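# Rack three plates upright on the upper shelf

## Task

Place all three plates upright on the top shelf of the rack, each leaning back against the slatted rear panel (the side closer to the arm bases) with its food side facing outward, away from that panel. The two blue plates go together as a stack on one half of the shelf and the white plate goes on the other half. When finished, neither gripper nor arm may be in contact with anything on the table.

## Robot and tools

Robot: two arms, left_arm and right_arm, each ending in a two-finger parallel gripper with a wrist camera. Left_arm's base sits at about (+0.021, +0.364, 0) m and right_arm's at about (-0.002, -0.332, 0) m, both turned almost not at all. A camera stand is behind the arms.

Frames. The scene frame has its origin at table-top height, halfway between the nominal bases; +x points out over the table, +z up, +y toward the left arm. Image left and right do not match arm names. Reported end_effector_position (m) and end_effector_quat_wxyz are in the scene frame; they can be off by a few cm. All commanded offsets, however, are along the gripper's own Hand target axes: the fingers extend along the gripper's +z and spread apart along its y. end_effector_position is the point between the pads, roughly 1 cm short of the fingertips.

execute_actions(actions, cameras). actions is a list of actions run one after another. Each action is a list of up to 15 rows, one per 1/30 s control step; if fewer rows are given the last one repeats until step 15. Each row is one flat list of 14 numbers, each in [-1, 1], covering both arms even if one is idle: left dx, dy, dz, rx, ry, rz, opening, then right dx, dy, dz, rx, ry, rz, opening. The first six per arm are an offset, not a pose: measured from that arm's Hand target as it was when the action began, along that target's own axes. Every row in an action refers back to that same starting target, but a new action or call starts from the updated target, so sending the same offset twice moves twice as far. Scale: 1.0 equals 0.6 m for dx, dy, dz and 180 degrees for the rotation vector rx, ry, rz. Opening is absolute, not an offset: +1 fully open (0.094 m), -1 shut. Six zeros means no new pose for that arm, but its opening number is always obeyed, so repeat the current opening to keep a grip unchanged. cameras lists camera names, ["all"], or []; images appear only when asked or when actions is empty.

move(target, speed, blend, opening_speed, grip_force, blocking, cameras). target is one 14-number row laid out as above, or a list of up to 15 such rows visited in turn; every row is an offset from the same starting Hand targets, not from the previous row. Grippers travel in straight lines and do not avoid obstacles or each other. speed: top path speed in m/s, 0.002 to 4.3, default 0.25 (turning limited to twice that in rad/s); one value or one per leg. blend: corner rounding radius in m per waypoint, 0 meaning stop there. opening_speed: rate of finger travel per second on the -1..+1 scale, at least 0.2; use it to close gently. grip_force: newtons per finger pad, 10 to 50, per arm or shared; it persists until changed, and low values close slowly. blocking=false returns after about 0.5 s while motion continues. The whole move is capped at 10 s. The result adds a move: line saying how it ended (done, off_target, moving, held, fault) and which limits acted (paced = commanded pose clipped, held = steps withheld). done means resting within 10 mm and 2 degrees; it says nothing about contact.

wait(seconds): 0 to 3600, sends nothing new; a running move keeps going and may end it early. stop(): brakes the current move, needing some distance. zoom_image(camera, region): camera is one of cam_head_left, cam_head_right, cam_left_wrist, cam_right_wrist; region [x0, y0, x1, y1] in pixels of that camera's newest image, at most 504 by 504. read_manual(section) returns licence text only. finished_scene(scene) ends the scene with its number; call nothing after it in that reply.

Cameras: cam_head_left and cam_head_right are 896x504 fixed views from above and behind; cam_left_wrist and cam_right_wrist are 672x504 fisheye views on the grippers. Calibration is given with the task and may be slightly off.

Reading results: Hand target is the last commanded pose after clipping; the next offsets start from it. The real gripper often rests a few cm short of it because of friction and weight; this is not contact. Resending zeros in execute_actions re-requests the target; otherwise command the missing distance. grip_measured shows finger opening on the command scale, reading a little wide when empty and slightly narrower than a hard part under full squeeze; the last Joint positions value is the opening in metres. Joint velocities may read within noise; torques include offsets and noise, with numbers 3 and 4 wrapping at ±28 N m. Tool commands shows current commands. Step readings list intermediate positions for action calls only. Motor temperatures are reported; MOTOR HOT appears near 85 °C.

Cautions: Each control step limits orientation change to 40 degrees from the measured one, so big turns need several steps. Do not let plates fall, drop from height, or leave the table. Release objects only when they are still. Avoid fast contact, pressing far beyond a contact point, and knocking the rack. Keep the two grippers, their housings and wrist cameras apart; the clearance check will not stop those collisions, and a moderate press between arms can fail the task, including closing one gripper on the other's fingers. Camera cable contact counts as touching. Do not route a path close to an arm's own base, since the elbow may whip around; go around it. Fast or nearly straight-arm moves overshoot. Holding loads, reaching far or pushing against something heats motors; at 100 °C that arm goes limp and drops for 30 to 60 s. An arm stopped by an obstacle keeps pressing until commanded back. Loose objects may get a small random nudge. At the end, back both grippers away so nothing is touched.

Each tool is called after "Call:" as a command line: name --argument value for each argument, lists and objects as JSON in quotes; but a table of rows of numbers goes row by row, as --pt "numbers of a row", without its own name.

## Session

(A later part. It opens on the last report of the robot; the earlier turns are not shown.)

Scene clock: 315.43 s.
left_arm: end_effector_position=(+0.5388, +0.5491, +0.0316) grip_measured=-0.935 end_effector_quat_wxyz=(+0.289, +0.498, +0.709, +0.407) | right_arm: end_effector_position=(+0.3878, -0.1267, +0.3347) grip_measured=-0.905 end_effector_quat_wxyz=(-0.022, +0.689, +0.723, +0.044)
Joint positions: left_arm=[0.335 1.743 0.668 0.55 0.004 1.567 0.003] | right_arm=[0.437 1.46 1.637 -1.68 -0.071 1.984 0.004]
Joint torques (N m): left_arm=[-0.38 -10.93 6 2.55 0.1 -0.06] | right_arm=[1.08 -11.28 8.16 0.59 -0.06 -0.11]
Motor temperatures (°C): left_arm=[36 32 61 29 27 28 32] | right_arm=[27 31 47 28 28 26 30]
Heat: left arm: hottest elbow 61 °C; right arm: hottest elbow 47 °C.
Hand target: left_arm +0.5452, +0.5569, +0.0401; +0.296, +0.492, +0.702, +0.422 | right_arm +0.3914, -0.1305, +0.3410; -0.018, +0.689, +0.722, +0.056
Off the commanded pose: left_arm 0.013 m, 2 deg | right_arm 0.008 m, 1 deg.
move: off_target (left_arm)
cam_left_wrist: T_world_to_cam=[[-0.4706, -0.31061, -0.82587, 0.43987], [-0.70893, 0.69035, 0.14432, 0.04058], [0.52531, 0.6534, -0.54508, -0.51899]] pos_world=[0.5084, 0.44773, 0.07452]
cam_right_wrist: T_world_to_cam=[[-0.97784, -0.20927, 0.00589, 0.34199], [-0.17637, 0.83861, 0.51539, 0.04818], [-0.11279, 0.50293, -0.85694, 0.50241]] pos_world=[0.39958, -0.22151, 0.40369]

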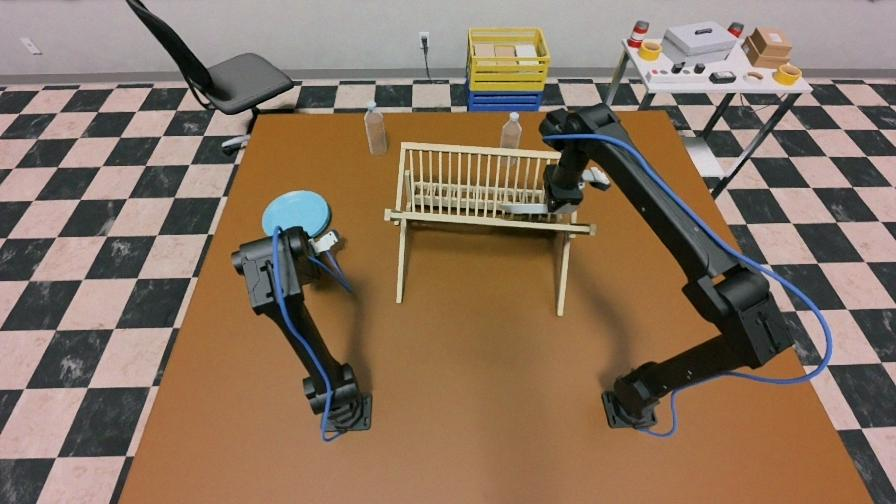

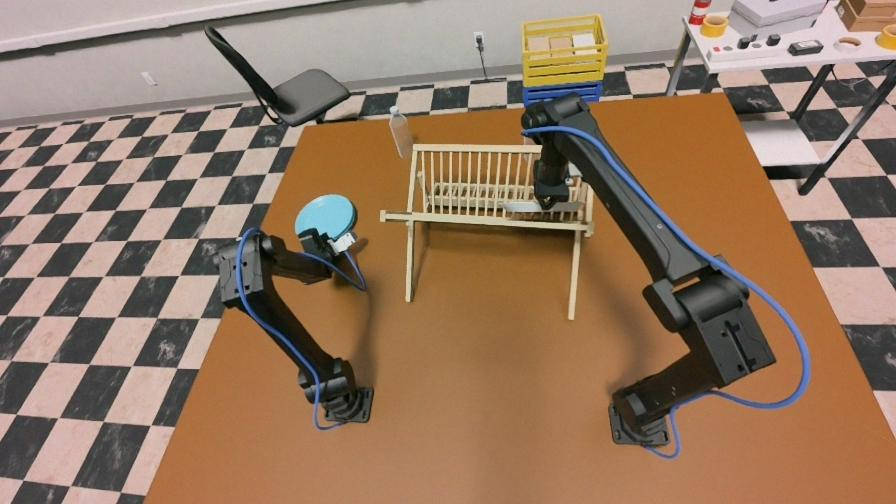

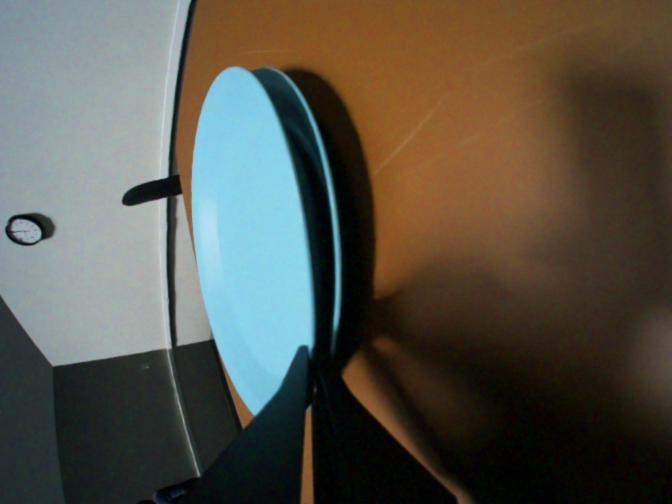

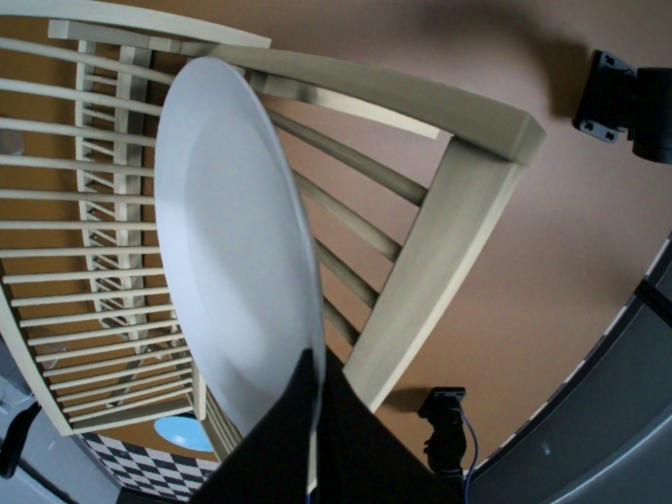

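Call:
move --pt "0 0 0 0 0 0 -0.8 0 0 0 0 0 0 -1" --pt "0 0.01 -0.0833 0 0 0 -0.8 -0.006 0.0187 0.0415 0 0 0 -1" --speed 0.06 --opening_speed 0.6 --cameras '["all"]'

Scene clock: 336.73 s.
left_arm: end_effector_position=(+0.5075, +0.5385, +0.0607) grip_measured=-0.802 end_effector_quat_wxyz=(+0.295, +0.495, +0.703, +0.416) | right_arm: end_effector_position=(+0.3980, -0.1277, +0.3126) grip_measured=-0.905 end_effector_quat_wxyz=(-0.022, +0.689, +0.723, +0.043)
Joint positions: left_arm=[0.337 1.603 0.576 0.527 0.005 1.57 0.009] | right_arm=[0.425 1.476 1.596 -1.625 -0.072 1.969 0.004]
Joint torques (N m): left_arm=[-0.56 -11.46 5.53 1.33 0.07 -0.09] | right_arm=[0.5 -11.46 7.88 0.83 -0.03 -0.11]
Motor temperatures (°C): left_arm=[36 32 55 29 27 28 32] | right_arm=[27 32 44 28 28 26 30]
Heat: left arm: hottest elbow 55 °C; right arm: hottest elbow 44 °C.
Hand target: left_arm +0.5063, +0.5429, +0.0688; +0.296, +0.492, +0.702, +0.422 | right_arm +0.4041, -0.1310, +0.3165; -0.018, +0.689, +0.722, +0.056
Off the commanded pose: left_arm 0.009 m, 1 deg | right_arm 0.008 m, 2 deg.
move: done
cam_left_wrist: T_world_to_cam=[[-0.45209, -0.30154, -0.83946, 0.43243], [-0.7114, 0.68962, 0.13541, 0.02376], [0.53807, 0.65841, -0.52628, -0.49017]] pos_world=[0.47615, 0.43675, 0.10182]
cam_right_wrist: T_world_to_cam=[[-0.97743, -0.21113, 0.00787, 0.35089], [-0.17705, 0.83883, 0.5148, 0.06265], [-0.11529, 0.50178, -0.85728, 0.48595]] pos_world=[0.41008, -0.22231, 0.38159]

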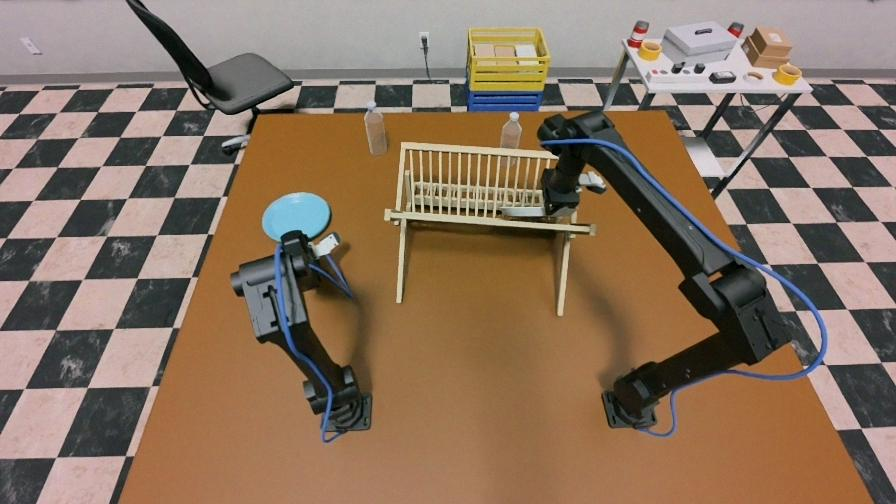

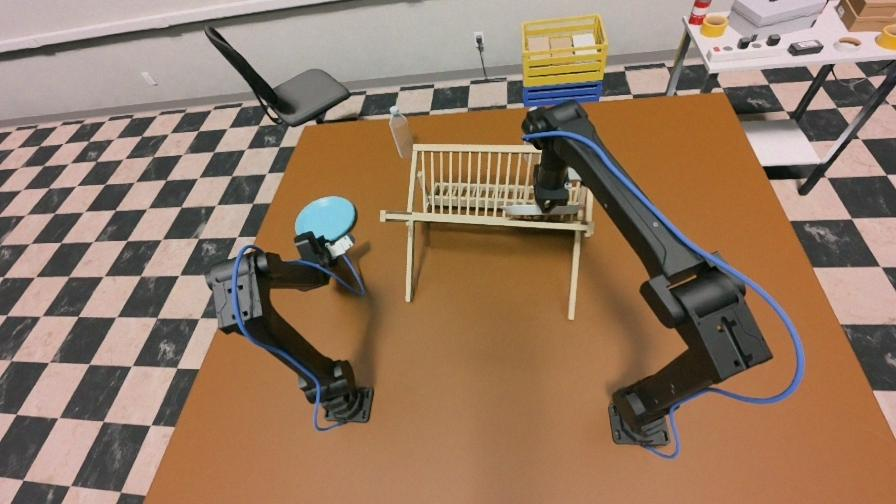

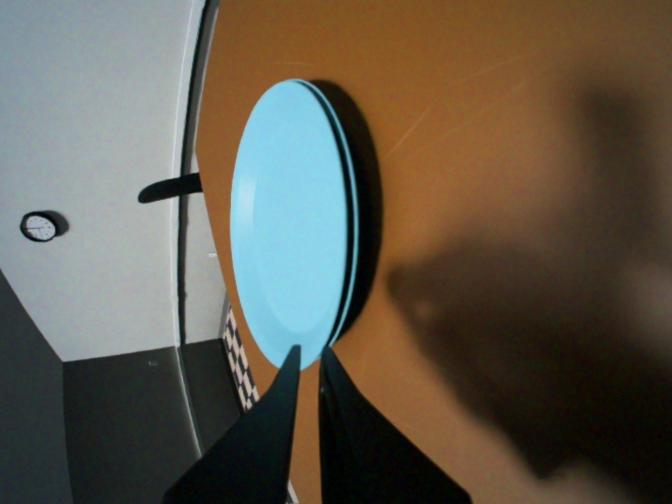

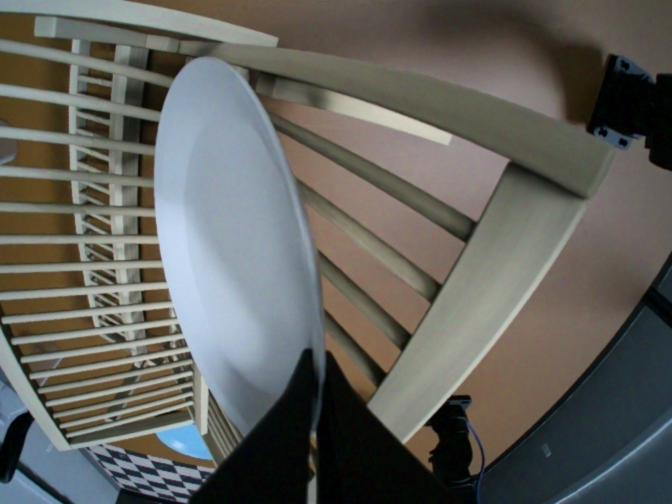

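Call:
move --target '[-0.0007,-0.0215,0.0227,0,0,0,-0.5,0.0048,0.0148,0.0268,0,0,0,-1]' --speed 0.05 --cameras '["cam_left_wrist","cam_right_wrist"]'

Scene clock: 352.10 s.
left_arm: end_effector_position=(+0.5089, +0.5390, +0.0493) grip_measured=-0.502 end_effector_quat_wxyz=(+0.294, +0.495, +0.704, +0.415) | right_arm: end_effector_position=(+0.4034, -0.1243, +0.3048) grip_measured=-0.905 end_effector_quat_wxyz=(-0.023, +0.689, +0.723, +0.046)
Joint positions: left_arm=[0.337 1.643 0.576 0.564 0.005 1.57 0.023] | right_arm=[0.424 1.487 1.587 -1.601 -0.077 1.969 0.004]
Joint torques (N m): left_arm=[-0.91 -9.29 5.83 2.22 0.02 -0.08] | right_arm=[0.97 -10.7 7.5 1.43 0.19 -0.11]
Heat: left arm: hottest elbow 51 °C; right arm: hottest elbow 43 °C.
Hand target: left_arm +0.5121, +0.5446, +0.0511; +0.296, +0.492, +0.702, +0.422 | right_arm +0.4136, -0.1261, +0.3013; -0.018, +0.690, +0.722, +0.056
Off the commanded pose: left_arm 0.007 m, 1 deg | right_arm 0.011 m, 1 deg.
move: off_target (right_arm)
cam_left_wrist: T_world_to_cam=[[-0.45388, -0.3022, -0.83825, 0.42477], [-0.7111, 0.68973, 0.13638, 0.02565], [0.53696, 0.65799, -0.52795, -0.49633]] pos_world=[0.47754, 0.43724, 0.09053]
cam_right_wrist: T_world_to_cam=[[-0.97745, -0.2111, 0.00424, 0.35802], [-0.17818, 0.83542, 0.51994, 0.06321], [-0.1133, 0.50746, -0.85419, 0.47725]] pos_world=[0.41528, -0.21941, 0.37328]

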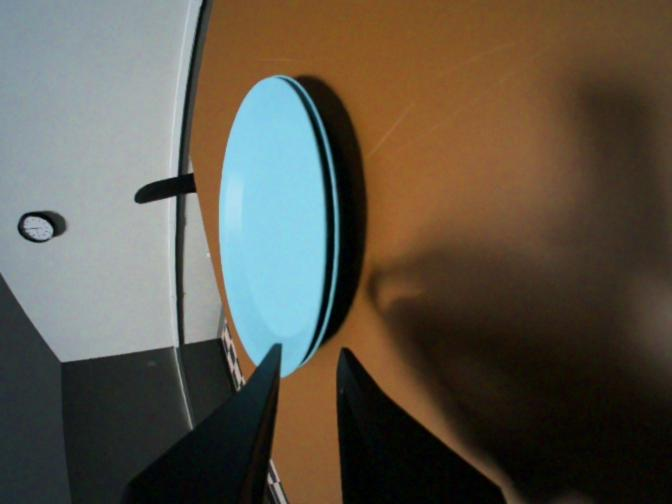

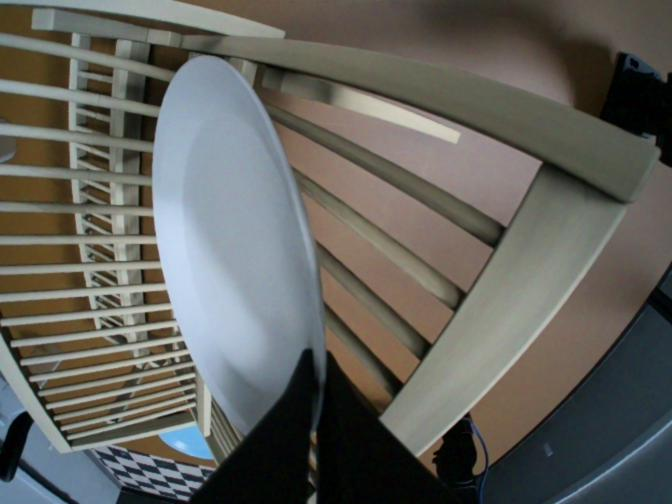

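Call:
move --target '[0,-0.0042,0.0738,0,0,0,-0.5,-0.0022,0.0107,0.0172,0,0,0,-1]' --speed 0.05 --cameras '["cam_left_wrist","cam_right_wrist"]'

Scene clock: 359.60 s.
left_arm: end_effector_position=(+0.5329, +0.5477, +0.0198) grip_measured=-0.502 end_effector_quat_wxyz=(+0.289, +0.498, +0.708, +0.408) | right_arm: end_effector_position=(+0.4035, -0.1242, +0.3041) grip_measured=-0.905 end_effector_quat_wxyz=(-0.023, +0.689, +0.723, +0.047)
Joint positions: left_arm=[0.337 1.771 0.648 0.6 0.005 1.57 0.023] | right_arm=[0.424 1.487 1.585 -1.598 -0.077 1.969 0.004]
Joint torques (N m): left_arm=[-0.26 -10.23 7.43 2.1 0 -0.1] | right_arm=[-0.03 -9.35 6.83 2.11 0.18 -0.2]
Motor temperatures (°C): left_arm=[36 33 50 28 27 28 31] | right_arm=[27 32 43 28 28 26 31]
Heat: left arm: hottest elbow 50 °C; right arm: hottest elbow 43 °C.
Hand target: left_arm +0.5477, +0.5575, +0.0279; +0.296, +0.492, +0.702, +0.422 | right_arm +0.4207, -0.1260, +0.2912; -0.018, +0.690, +0.722, +0.056
Off the commanded pose: left_arm 0.020 m, 2 deg | right_arm 0.021 m, 1 deg.
move: off_target (left_arm, right_arm)
cam_left_wrist: T_world_to_cam=[[-0.46977, -0.3079, -0.82735, 0.42501], [-0.70842, 0.69069, 0.1452, 0.03857], [0.52673, 0.65433, -0.54259, -0.52269]] pos_world=[0.50231, 0.44623, 0.06243]
cam_right_wrist: T_world_to_cam=[[-0.97746, -0.21108, 0.00392, 0.35826], [-0.17827, 0.83518, 0.52028, 0.06342], [-0.1131, 0.50785, -0.85399, 0.47645]] pos_world=[0.41538, -0.21931, 0.37248]

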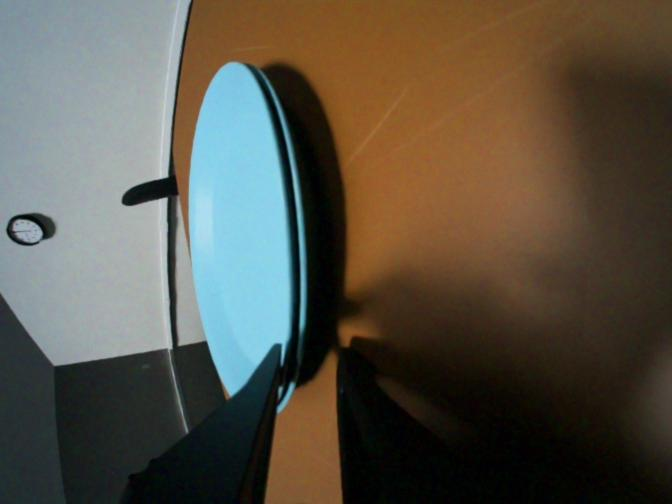

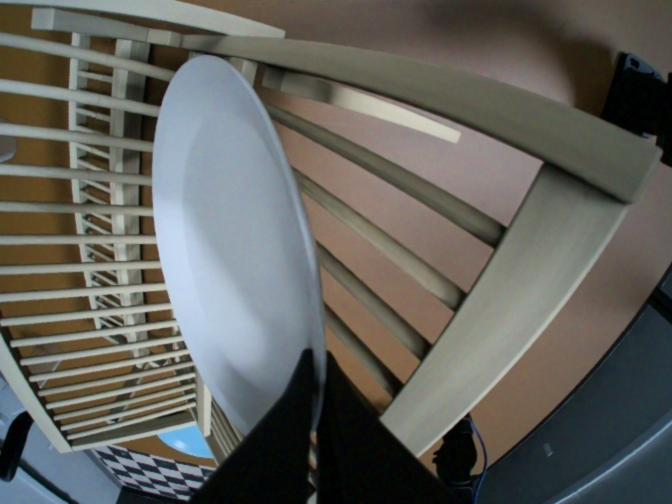

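Call:
execute_actions --actions '[]' --cameras '["cam_head_left","cam_head_right"]'

Call:
zoom_image --camera "cam_head_left" --region '[450, 100, 630, 260]'

Call:
zoom_image --camera "cam_head_right" --region '[450, 100, 630, 260]'

Scene clock: 364.73 s.
left_arm: end_effector_position=(+0.5329, +0.5477, +0.0198) grip_measured=-0.502 end_effector_quat_wxyz=(+0.289, +0.498, +0.708, +0.408) | right_arm: end_effector_position=(+0.4035, -0.1242, +0.3041) grip_measured=-0.905 end_effector_quat_wxyz=(-0.023, +0.689, +0.723, +0.047)
Joint positions: left_arm=[0.337 1.771 0.648 0.6 0.005 1.57 0.023] | right_arm=[0.424 1.487 1.585 -1.598 -0.077 1.969 0.004]
Joint velocities: within noise
Joint torques (N m): left_arm=[-0.56 -9.93 7.41 2.06 -0.02 -0.06] | right_arm=[0.15 -9.7 6.48 2.13 0.15 -0.21]
Motor temperatures (°C): left_arm=[36 33 49 28 27 28 31] | right_arm=[27 32 42 28 28 26 31]
Heat: left arm: hottest elbow 49 °C; right arm: hottest elbow 42 °C.
Hand target: left_arm +0.5477, +0.5575, +0.0279; +0.296, +0.492, +0.702, +0.422 | right_arm +0.4207, -0.1260, +0.2912; -0.018, +0.690, +0.722, +0.056
Tool commands: left_gripper/opening=-0.5 right_gripper/opening=-1.0
Off the commanded pose: left_arm 0.020 m, 2 deg | right_arm 0.021 m, 1 deg.
Images, in order (width x height): cam_head_left 896x504, cam_head_right 896x504.

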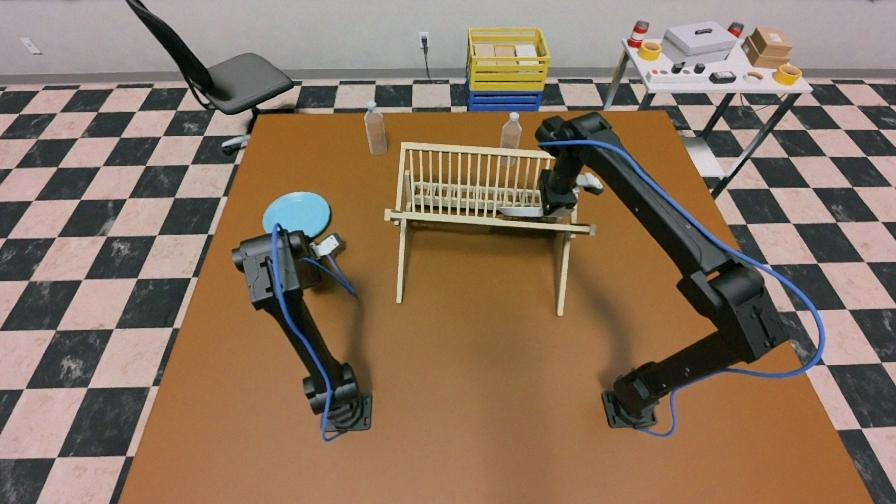

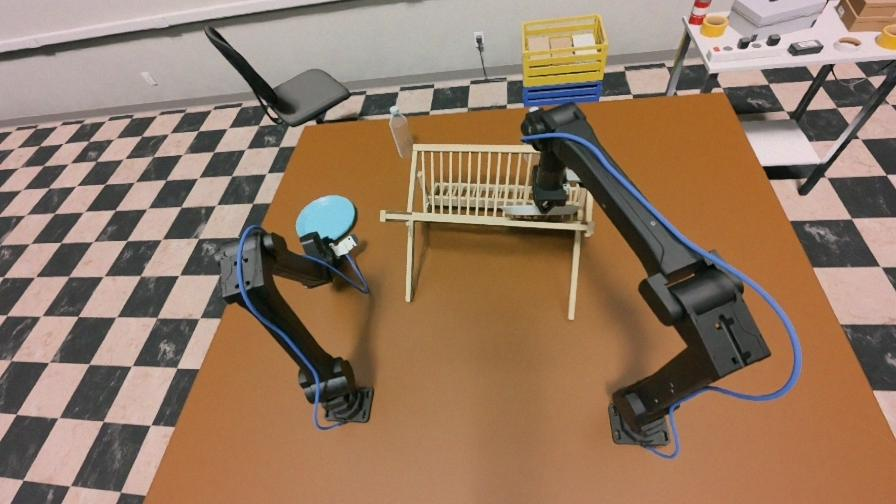

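Scaled by 2.800.

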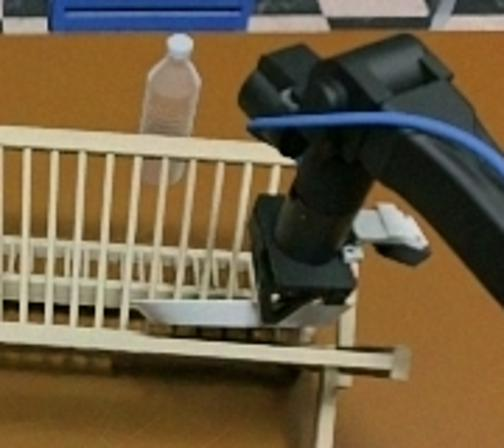

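Scaled by 2.800.

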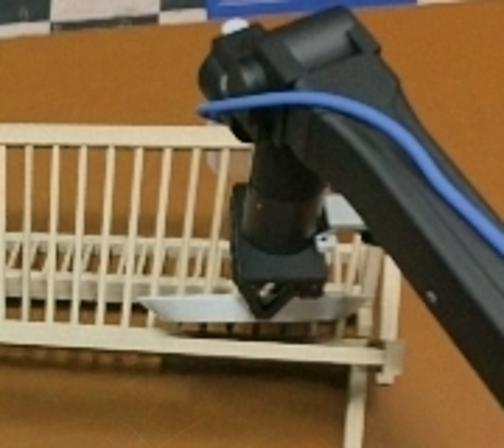

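Call:
move --pt "0.0014 0.0296 0.013 0 0 0 -0.5 0.0393 -0.0348 -0.0547 0 0 0 -1" --pt "0.0014 0.0296 0.013 0 0 0 -0.5 0.032 -0.003 0.0002 0 0 0 -1" --speed 0.05 --cameras '["cam_left_wrist","cam_right_wrist"]'

Scene clock: 388.67 s.
left_arm: end_effector_position=(+0.5456, +0.5523, +0.0270) grip_measured=-0.502 end_effector_quat_wxyz=(+0.290, +0.498, +0.708, +0.409) | right_arm: end_effector_position=(+0.3967, -0.1129, +0.3010) grip_measured=-0.905 end_effector_quat_wxyz=(-0.025, +0.691, +0.721, +0.038)
Joint positions: left_arm=[0.337 1.771 0.687 0.564 0.005 1.57 0.023] | right_arm=[0.455 1.494 1.585 -1.606 -0.072 2.006 0.004]
Joint torques (N m): left_arm=[-0.15 -11.4 8.05 1.31 0.08 -0.07] | right_arm=[1.03 -8.35 8.36 2.43 0.07 -0.13]
Heat: left arm: hottest elbow 48 °C; right arm: hottest elbow 41 °C.
Hand target: left_arm +0.5618, +0.5635, +0.0400; +0.296, +0.492, +0.702, +0.422 | right_arm +0.4178, -0.1070, +0.2930; -0.018, +0.690, +0.722, +0.056
Off the commanded pose: left_arm 0.023 m, 2 deg | right_arm 0.023 m, 2 deg.
move: off_target (left_arm, right_arm)
cam_left_wrist: T_world_to_cam=[[-0.46795, -0.30725, -0.82863, 0.43705], [-0.70873, 0.69059, 0.14418, 0.04365], [0.52794, 0.65474, -0.54092, -0.52952]] pos_world=[0.51501, 0.45083, 0.06943]
cam_right_wrist: T_world_to_cam=[[-0.97844, -0.2056, 0.01986, 0.35017], [-0.16638, 0.84145, 0.51407, 0.05232], [-0.1224, 0.49968, -0.85752, 0.47105]] pos_world=[0.40898, -0.20741, 0.37008]

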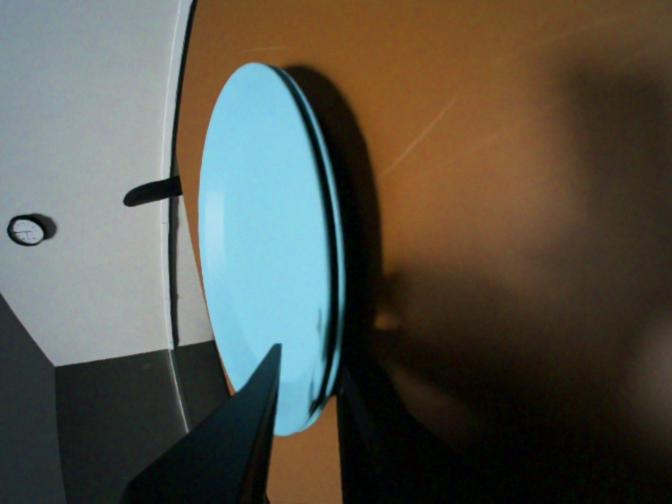

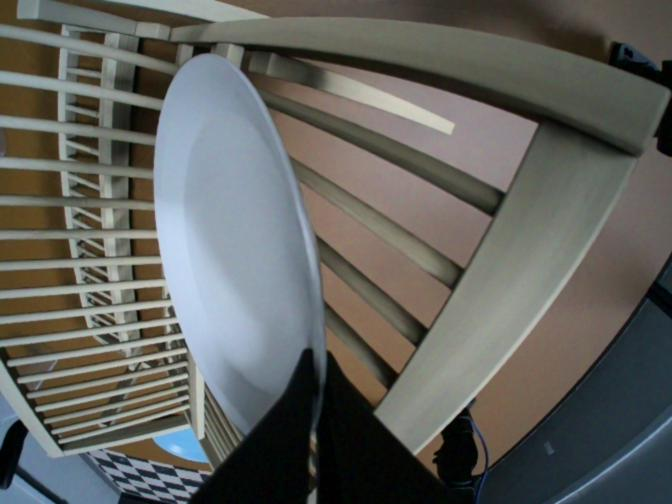

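Call:
move --pt "0 0 0 0 0 0 -1 -0.0067 -0.0347 -0.016 0 0 0 -1" --pt "0 0 0 0 0 0 -1 -0.0067 -0.0347 -0.016 0 0 0 -0.76" --pt "0 0 0 0 0 0 -1 -0.0067 -0.0347 -0.216 0 0 0 -0.76" --speed '[0.05,0.05,0.1]' --opening_speed 0.6 --cameras '["all"]'

Scene clock: 401.73 s.
left_arm: end_effector_position=(+0.5445, +0.5516, +0.0246) grip_measured=-0.850 end_effector_quat_wxyz=(+0.286, +0.503, +0.707, +0.406) | right_arm: end_effector_position=(+0.3855, -0.1217, +0.3946) grip_measured=-0.762 end_effector_quat_wxyz=(+0.002, +0.687, +0.717, +0.116)
Joint positions: left_arm=[0.337 1.771 0.687 0.553 0.006 1.578 0.007] | right_arm=[0.449 1.399 1.721 -1.672 -0.072 2.006 0.011]
Joint torques (N m): left_arm=[-0.38 -11.52 8.13 1.69 0.01 -0.2] | right_arm=[1.2 -10.87 11.73 -0.01 -0.08 -0.09]
Heat: left arm: hottest elbow 48 °C; right arm: hottest elbow 41 °C.
Hand target: left_arm +0.5619, +0.5634, +0.0401; +0.296, +0.492, +0.702, +0.422 | right_arm +0.3906, -0.1256, +0.4202; -0.018, +0.690, +0.722, +0.056
Off the commanded pose: left_arm 0.026 m, 3 deg | right_arm 0.026 m, 7 deg.
joint sent to its limit (right arm) — joint 4 (wrist pitch), lower limit. The joint targets are off in orientation, not in position.
move: off_target (right_arm)
cam_left_wrist: T_world_to_cam=[[-0.47955, -0.30294, -0.82357, 0.43805], [-0.70324, 0.69403, 0.15419, 0.03856], [0.52487, 0.6531, -0.54586, -0.52702]] pos_world=[0.5138, 0.45014, 0.06714]
cam_right_wrist: T_world_to_cam=[[-0.97103, -0.19442, -0.13892, 0.39672], [-0.23889, 0.80285, 0.54622, 0.02029], [0.00534, 0.56359, -0.82604, 0.50053]] pos_world=[0.3874, -0.22125, 0.45749]

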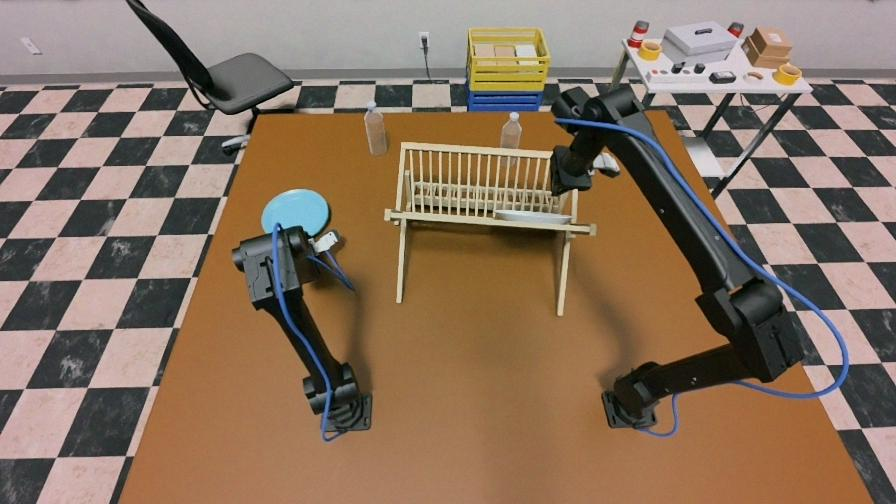

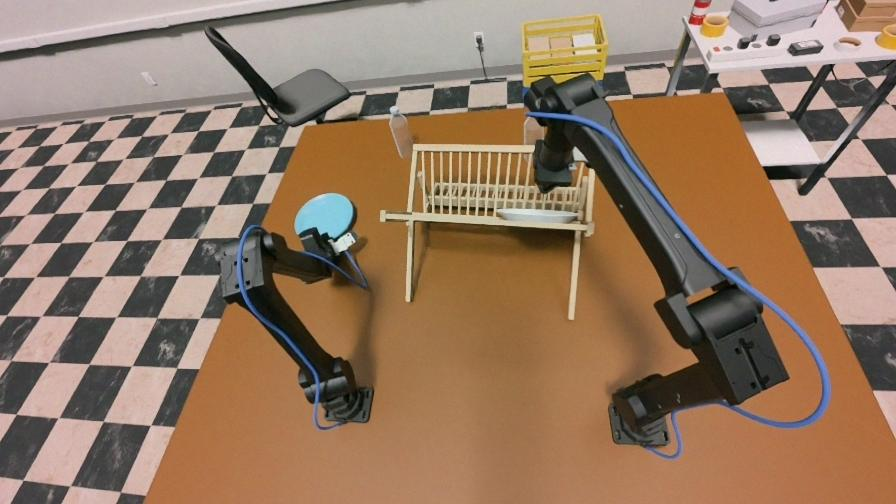

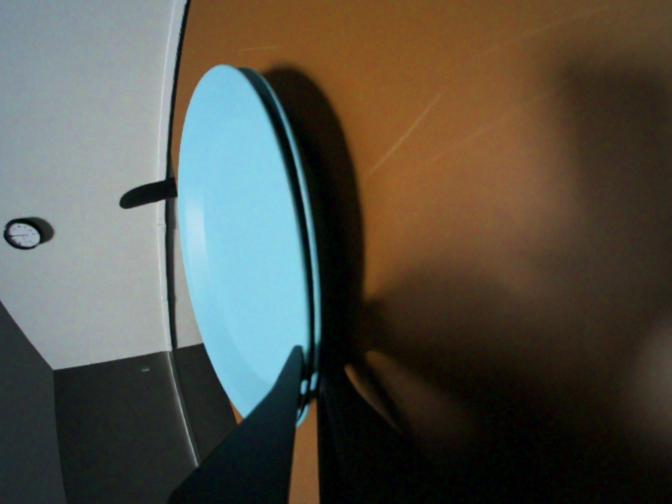

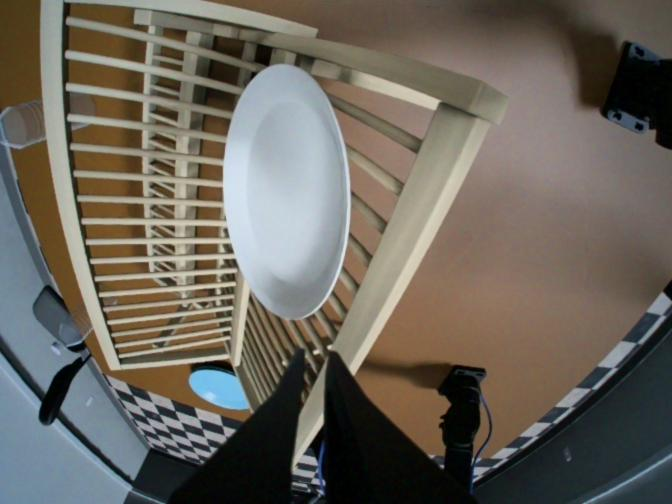

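Call:
move --pt "-0.0092 0.102 -0.0922 0.022 -0.009 0.008 -1 -0.1 -0.03 -0.0547 0 0 0 -0.76" --pt "-0.165 0.4505 -0.5725 0.1491 -0.063 0.0557 -1 -0.4485 -0.1375 -0.0547 0 0 0 -0.76" --speed '[0.12,0.25]' --blend '[0.02,0]' --cameras '["all"]'

Scene clock: 413.73 s.
left_arm: end_effector_position=(+0.4208, +0.4112, +0.3908) grip_measured=-0.852 end_effector_quat_wxyz=(+0.169, +0.655, +0.714, +0.184) | right_arm: end_effector_position=(+0.3262, -0.3996, +0.4194) grip_measured=-0.762 end_effector_quat_wxyz=(+0.108, +0.689, +0.705, +0.131)
Joint positions: left_arm=[0.118 1.116 1.401 -1.351 0.021 1.607 0.007] | right_arm=[-0.286 1.094 1.513 -1.672 -0.122 1.303 0.011]
Joint torques (N m): left_arm=[-1.55 -8.06 14.56 1.28 0.05 -0.14] | right_arm=[1.32 -5.95 6.83 0.47 0.16 -0.14]
Heat: left arm: hottest elbow 49 °C; right arm: hottest elbow 41 °C.
Hand target: left_arm +0.4295, +0.4100, +0.4398; +0.204, +0.644, +0.703, +0.222 | right_arm +0.3197, -0.3999, +0.4202; -0.018, +0.689, +0.722, +0.056
Off the commanded pose: left_arm 0.050 m, 6 deg | right_arm 0.007 m, 17 deg.
joint sent to its limit (right arm) — joint 4 (wrist pitch), lower limit. The joint targets are off in orientation, not in position.
move: off_target (left_arm, right_arm)
cam_left_wrist: T_world_to_cam=[[-0.88058, -0.20691, -0.42633, 0.61181], [-0.37157, 0.85984, 0.35017, -0.29184], [0.29412, 0.46676, -0.83404, 0.11584]] pos_world=[0.39624, 0.32346, 0.45964]
cam_right_wrist: T_world_to_cam=[[-0.94312, -0.17763, -0.28101, 0.34574], [-0.2833, 0.87172, 0.39981, 0.31909], [0.17395, 0.45668, -0.87246, 0.59968]] pos_world=[0.31216, -0.4906, 0.49278]

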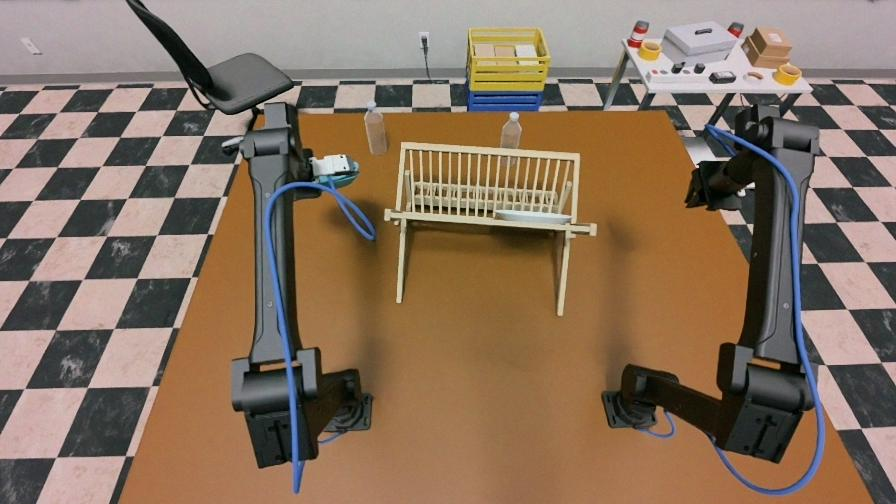

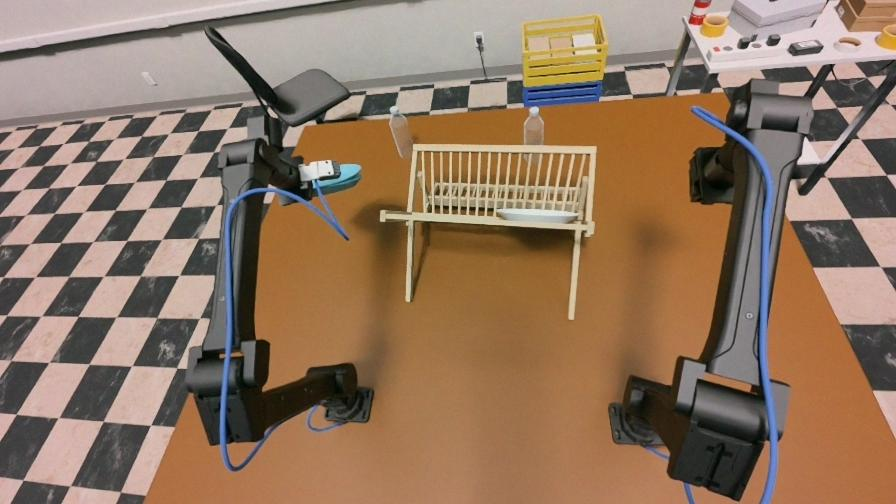

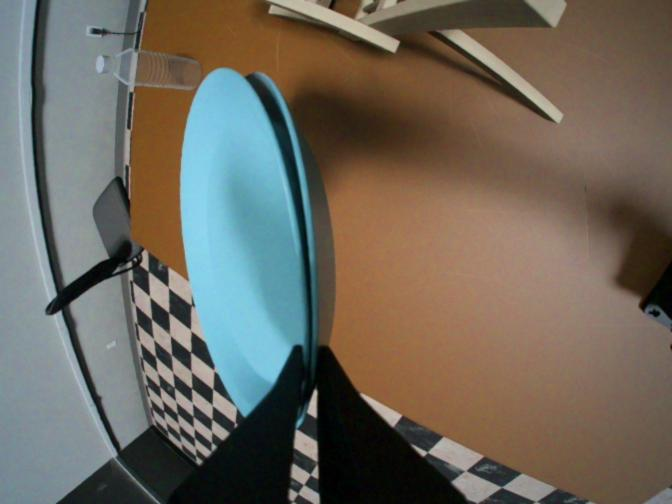

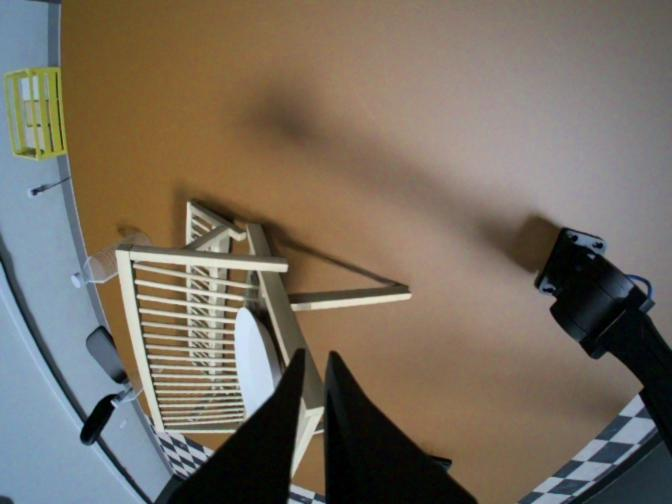

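Call:
zoom_image --camera "cam_head_left" --region '[370, 130, 610, 270]'

Call:
zoom_image --camera "cam_head_right" --region '[370, 130, 610, 270]'

Call:
zoom_image --camera "cam_right_wrist" --region '[100, 180, 430, 480]'

Scaled by 2.100.

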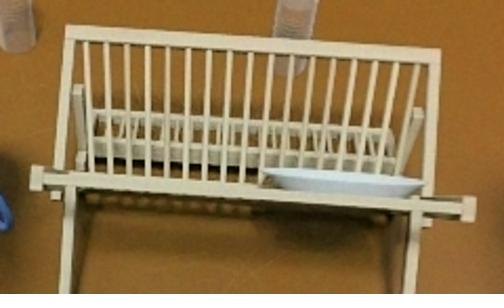

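Scaled by 2.100.

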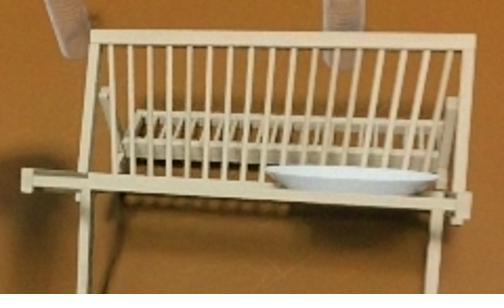

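Scaled by 1.527 from the camera's image (finer frame: 960x720).

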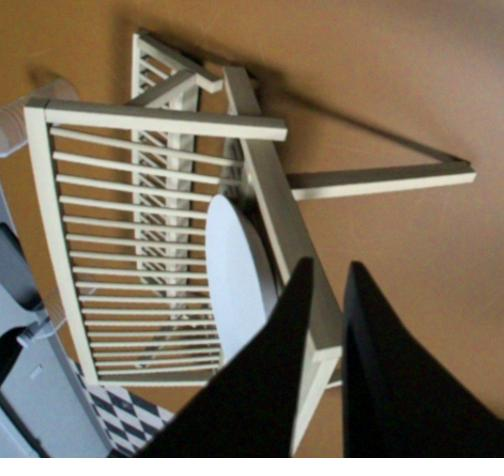

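Call:
move --pt "-0.13 0.05 -0.148 0.045 -0.007 0.018 -1 0 0 0 0 0 0 -0.76" --pt "-0.461 -0.0148 -0.1935 0.105 -0.0165 0.042 -1 0 0 0 0 0 0 -0.76" --speed 0.25 --blend '[0.05,0]' --cameras '["all"]'

Scene clock: 454.33 s.
left_arm: end_effector_position=(+0.3798, +0.1236, +0.4849) grip_measured=-0.852 end_effector_quat_wxyz=(+0.182, +0.723, +0.656, +0.117) | right_arm: end_effector_position=(+0.3262, -0.3997, +0.4194) grip_measured=-0.762 end_effector_quat_wxyz=(+0.108, +0.689, +0.705, +0.131)
Joint positions: left_arm=[-0.664 1.353 1.891 -1.703 -0.163 1.048 0.007] | right_arm=[-0.286 1.094 1.513 -1.672 -0.122 1.302 0.011]
Joint torques (N m): left_arm=[-1.03 -9.76 14.09 0.68 -0.38 -0.16] | right_arm=[1.32 -5.6 7.04 0.21 0.21 -0.17]
Motor temperatures (°C): left_arm=[35 32 60 28 27 28 32] | right_arm=[27 31 40 28 28 26 29]
Heat: left arm: hottest elbow 60 °C; right arm: hottest elbow 40 °C.
Hand target: left_arm +0.3798, +0.1281, +0.5298; +0.098, +0.719, +0.681, +0.100 | right_arm +0.3197, -0.4000, +0.4202; -0.018, +0.690, +0.722, +0.056
Off the commanded pose: left_arm 0.045 m, 10 deg | right_arm 0.007 m, 17 deg.
joint sent to its limit (left arm) — joint 4 (wrist pitch), lower limit. The joint targets are off in position and orientation.
joint sent to its limit (right arm) — joint 4 (wrist pitch), lower limit. The joint targets are off in orientation, not in position.
move: off_target (left_arm)
cam_left_wrist: T_world_to_cam=[[-0.93579, -0.04886, -0.34915, 0.52033], [-0.16483, 0.93608, 0.31077, -0.16153], [0.31164, 0.34837, -0.88404, 0.37278]] pos_world=[0.34413, 0.04677, 0.56142]
cam_right_wrist: T_world_to_cam=[[-0.94303, -0.17836, -0.28087, 0.34526], [-0.28381, 0.87179, 0.3993, 0.31962], [0.17364, 0.45626, -0.87274, 0.59975]] pos_world=[0.31216, -0.4907, 0.49278]

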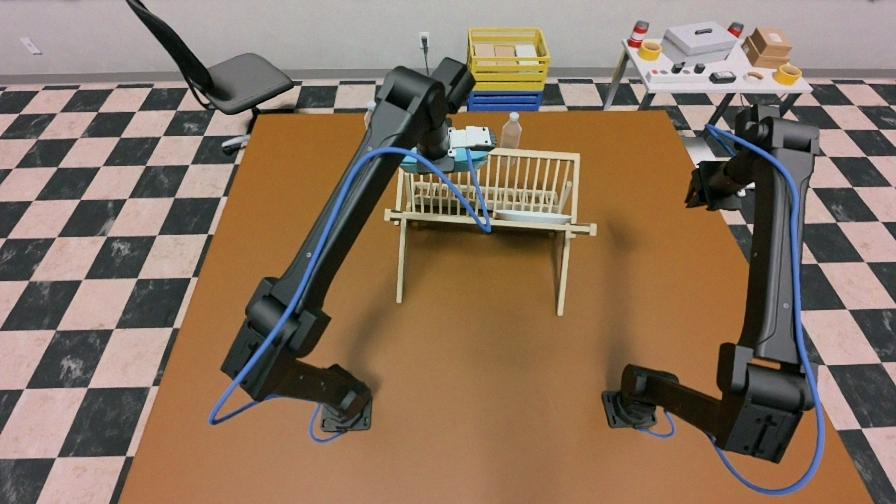

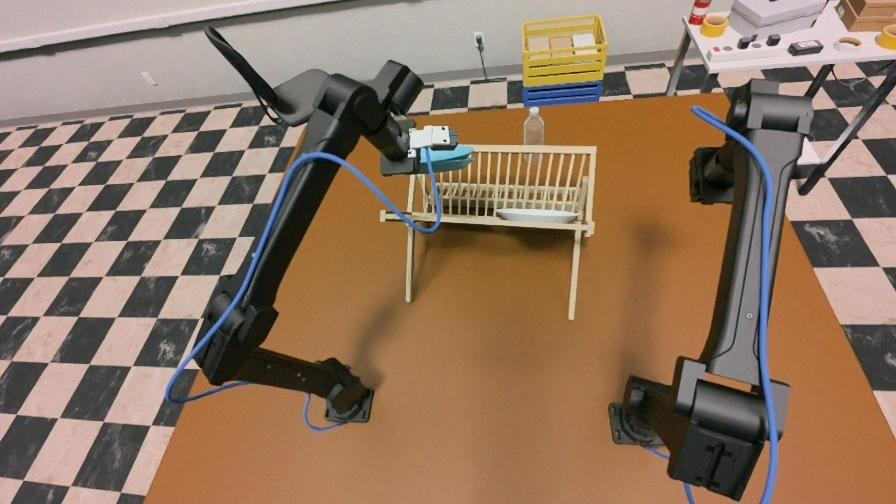

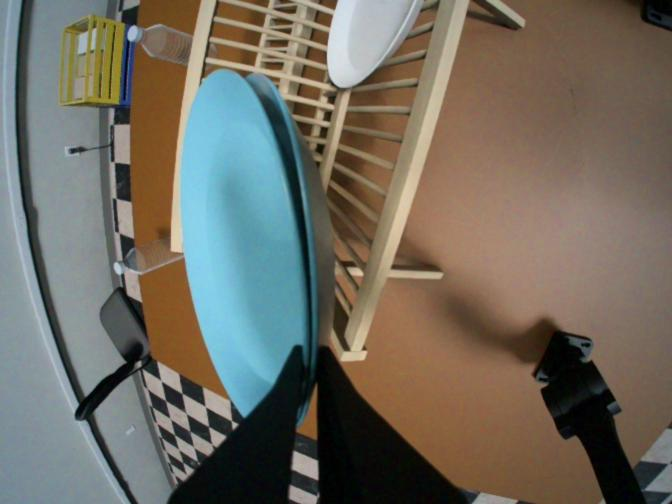

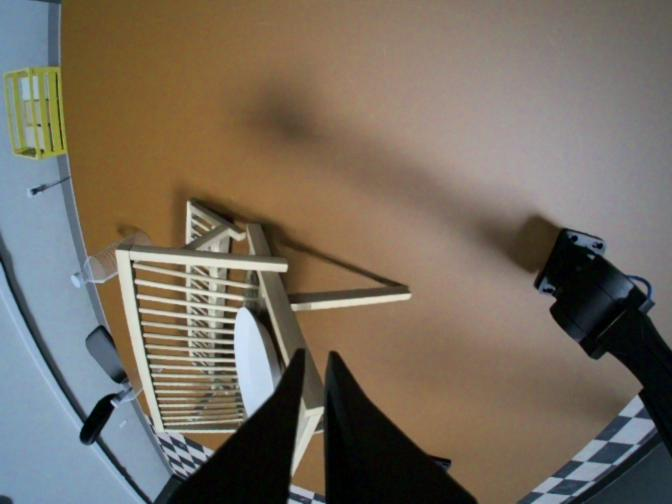

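Call:
move --target '[-0.0028,-0.0553,0.2232,0.0447,-0.0073,0.0182,-1,0,0,0,0,0,0,-0.76]' --speed 0.13 --cameras '["cam_head_left","cam_head_right","cam_left_wrist"]'

Scene clock: 465.40 s.
left_arm: end_effector_position=(+0.3837, +0.1236, +0.3753) grip_measured=-0.852 end_effector_quat_wxyz=(+0.064, +0.744, +0.663, +0.048) | right_arm: end_effector_position=(+0.3262, -0.3997, +0.4194) grip_measured=-0.762 end_effector_quat_wxyz=(+0.108, +0.689, +0.705, +0.131)
Joint positions: left_arm=[-0.619 1.419 1.698 -1.703 -0.063 1.081 0.007] | right_arm=[-0.286 1.094 1.513 -1.672 -0.122 1.302 0.011]
Joint torques (N m): left_arm=[-0.26 -11.16 9.87 0.25 -0.13 0.06] | right_arm=[1.61 -5.36 7.05 0.35 0.15 -0.16]
Motor temperatures (°C): left_arm=[35 33 65 28 27 28 32] | right_arm=[27 31 40 28 28 26 29]
Heat: left arm: hottest elbow 65 °C; right arm: hottest elbow 40 °C.
Hand target: left_arm +0.3850, +0.1275, +0.3918; +0.052, +0.744, +0.664, +0.046 | right_arm +0.3197, -0.4000, +0.4202; -0.018, +0.690, +0.722, +0.056
Off the commanded pose: left_arm 0.017 m, 1 deg | right_arm 0.007 m, 17 deg.
joint sent to its limit (left arm) — joint 4 (wrist pitch), lower limit. The joint targets are off in orientation, not in position.
joint sent to its limit (right arm) — joint 4 (wrist pitch), lower limit. The joint targets are off in orientation, not in position.
move: off_target (left_arm)
cam_left_wrist: T_world_to_cam=[[-0.99524, -0.01656, -0.09602, 0.4095], [-0.0555, 0.90631, 0.41896, -0.20573], [0.08008, 0.42229, -0.90291, 0.36144]] pos_world=[0.36719, 0.0406, 0.45186]

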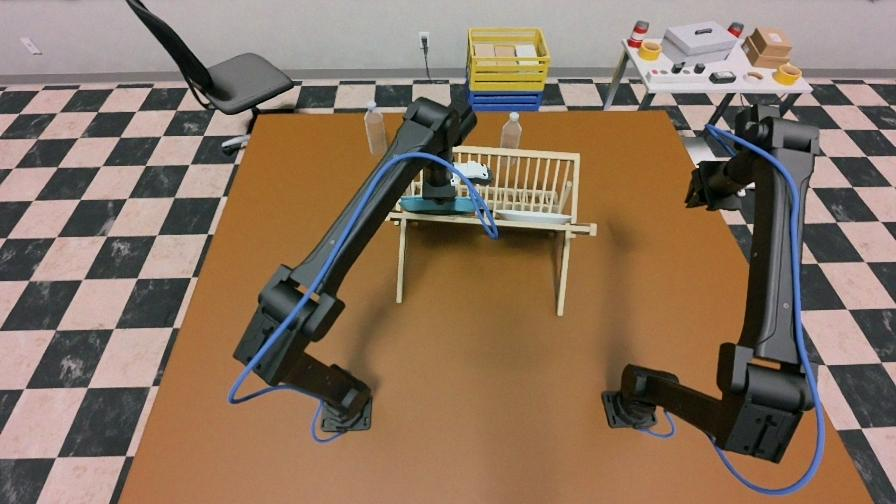

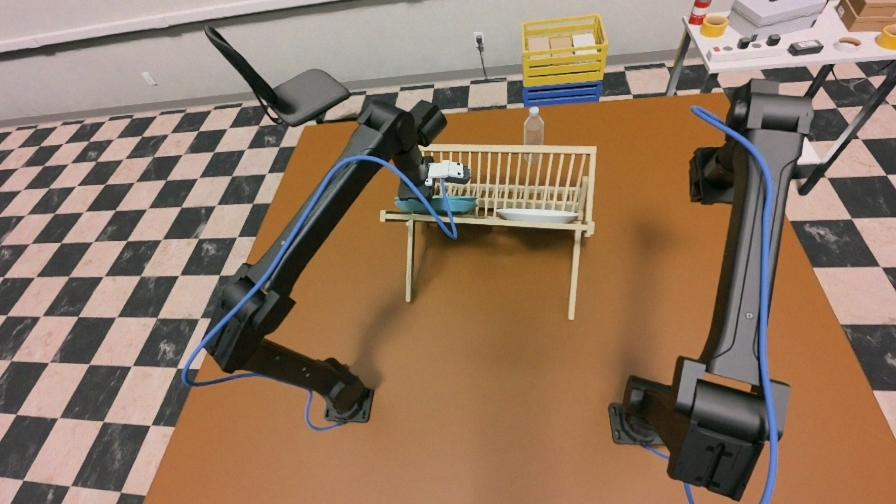

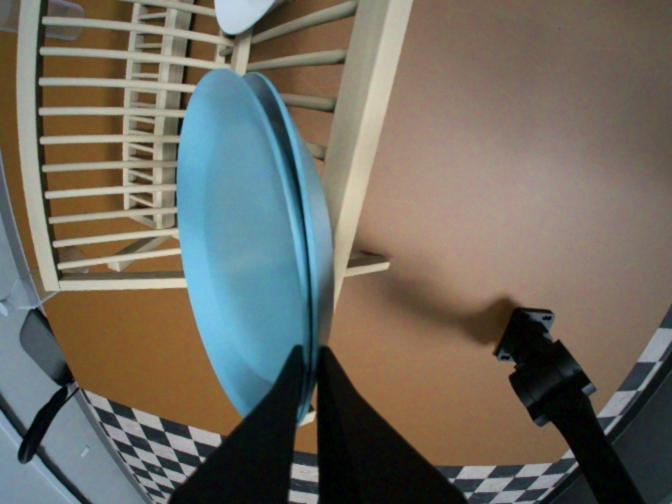

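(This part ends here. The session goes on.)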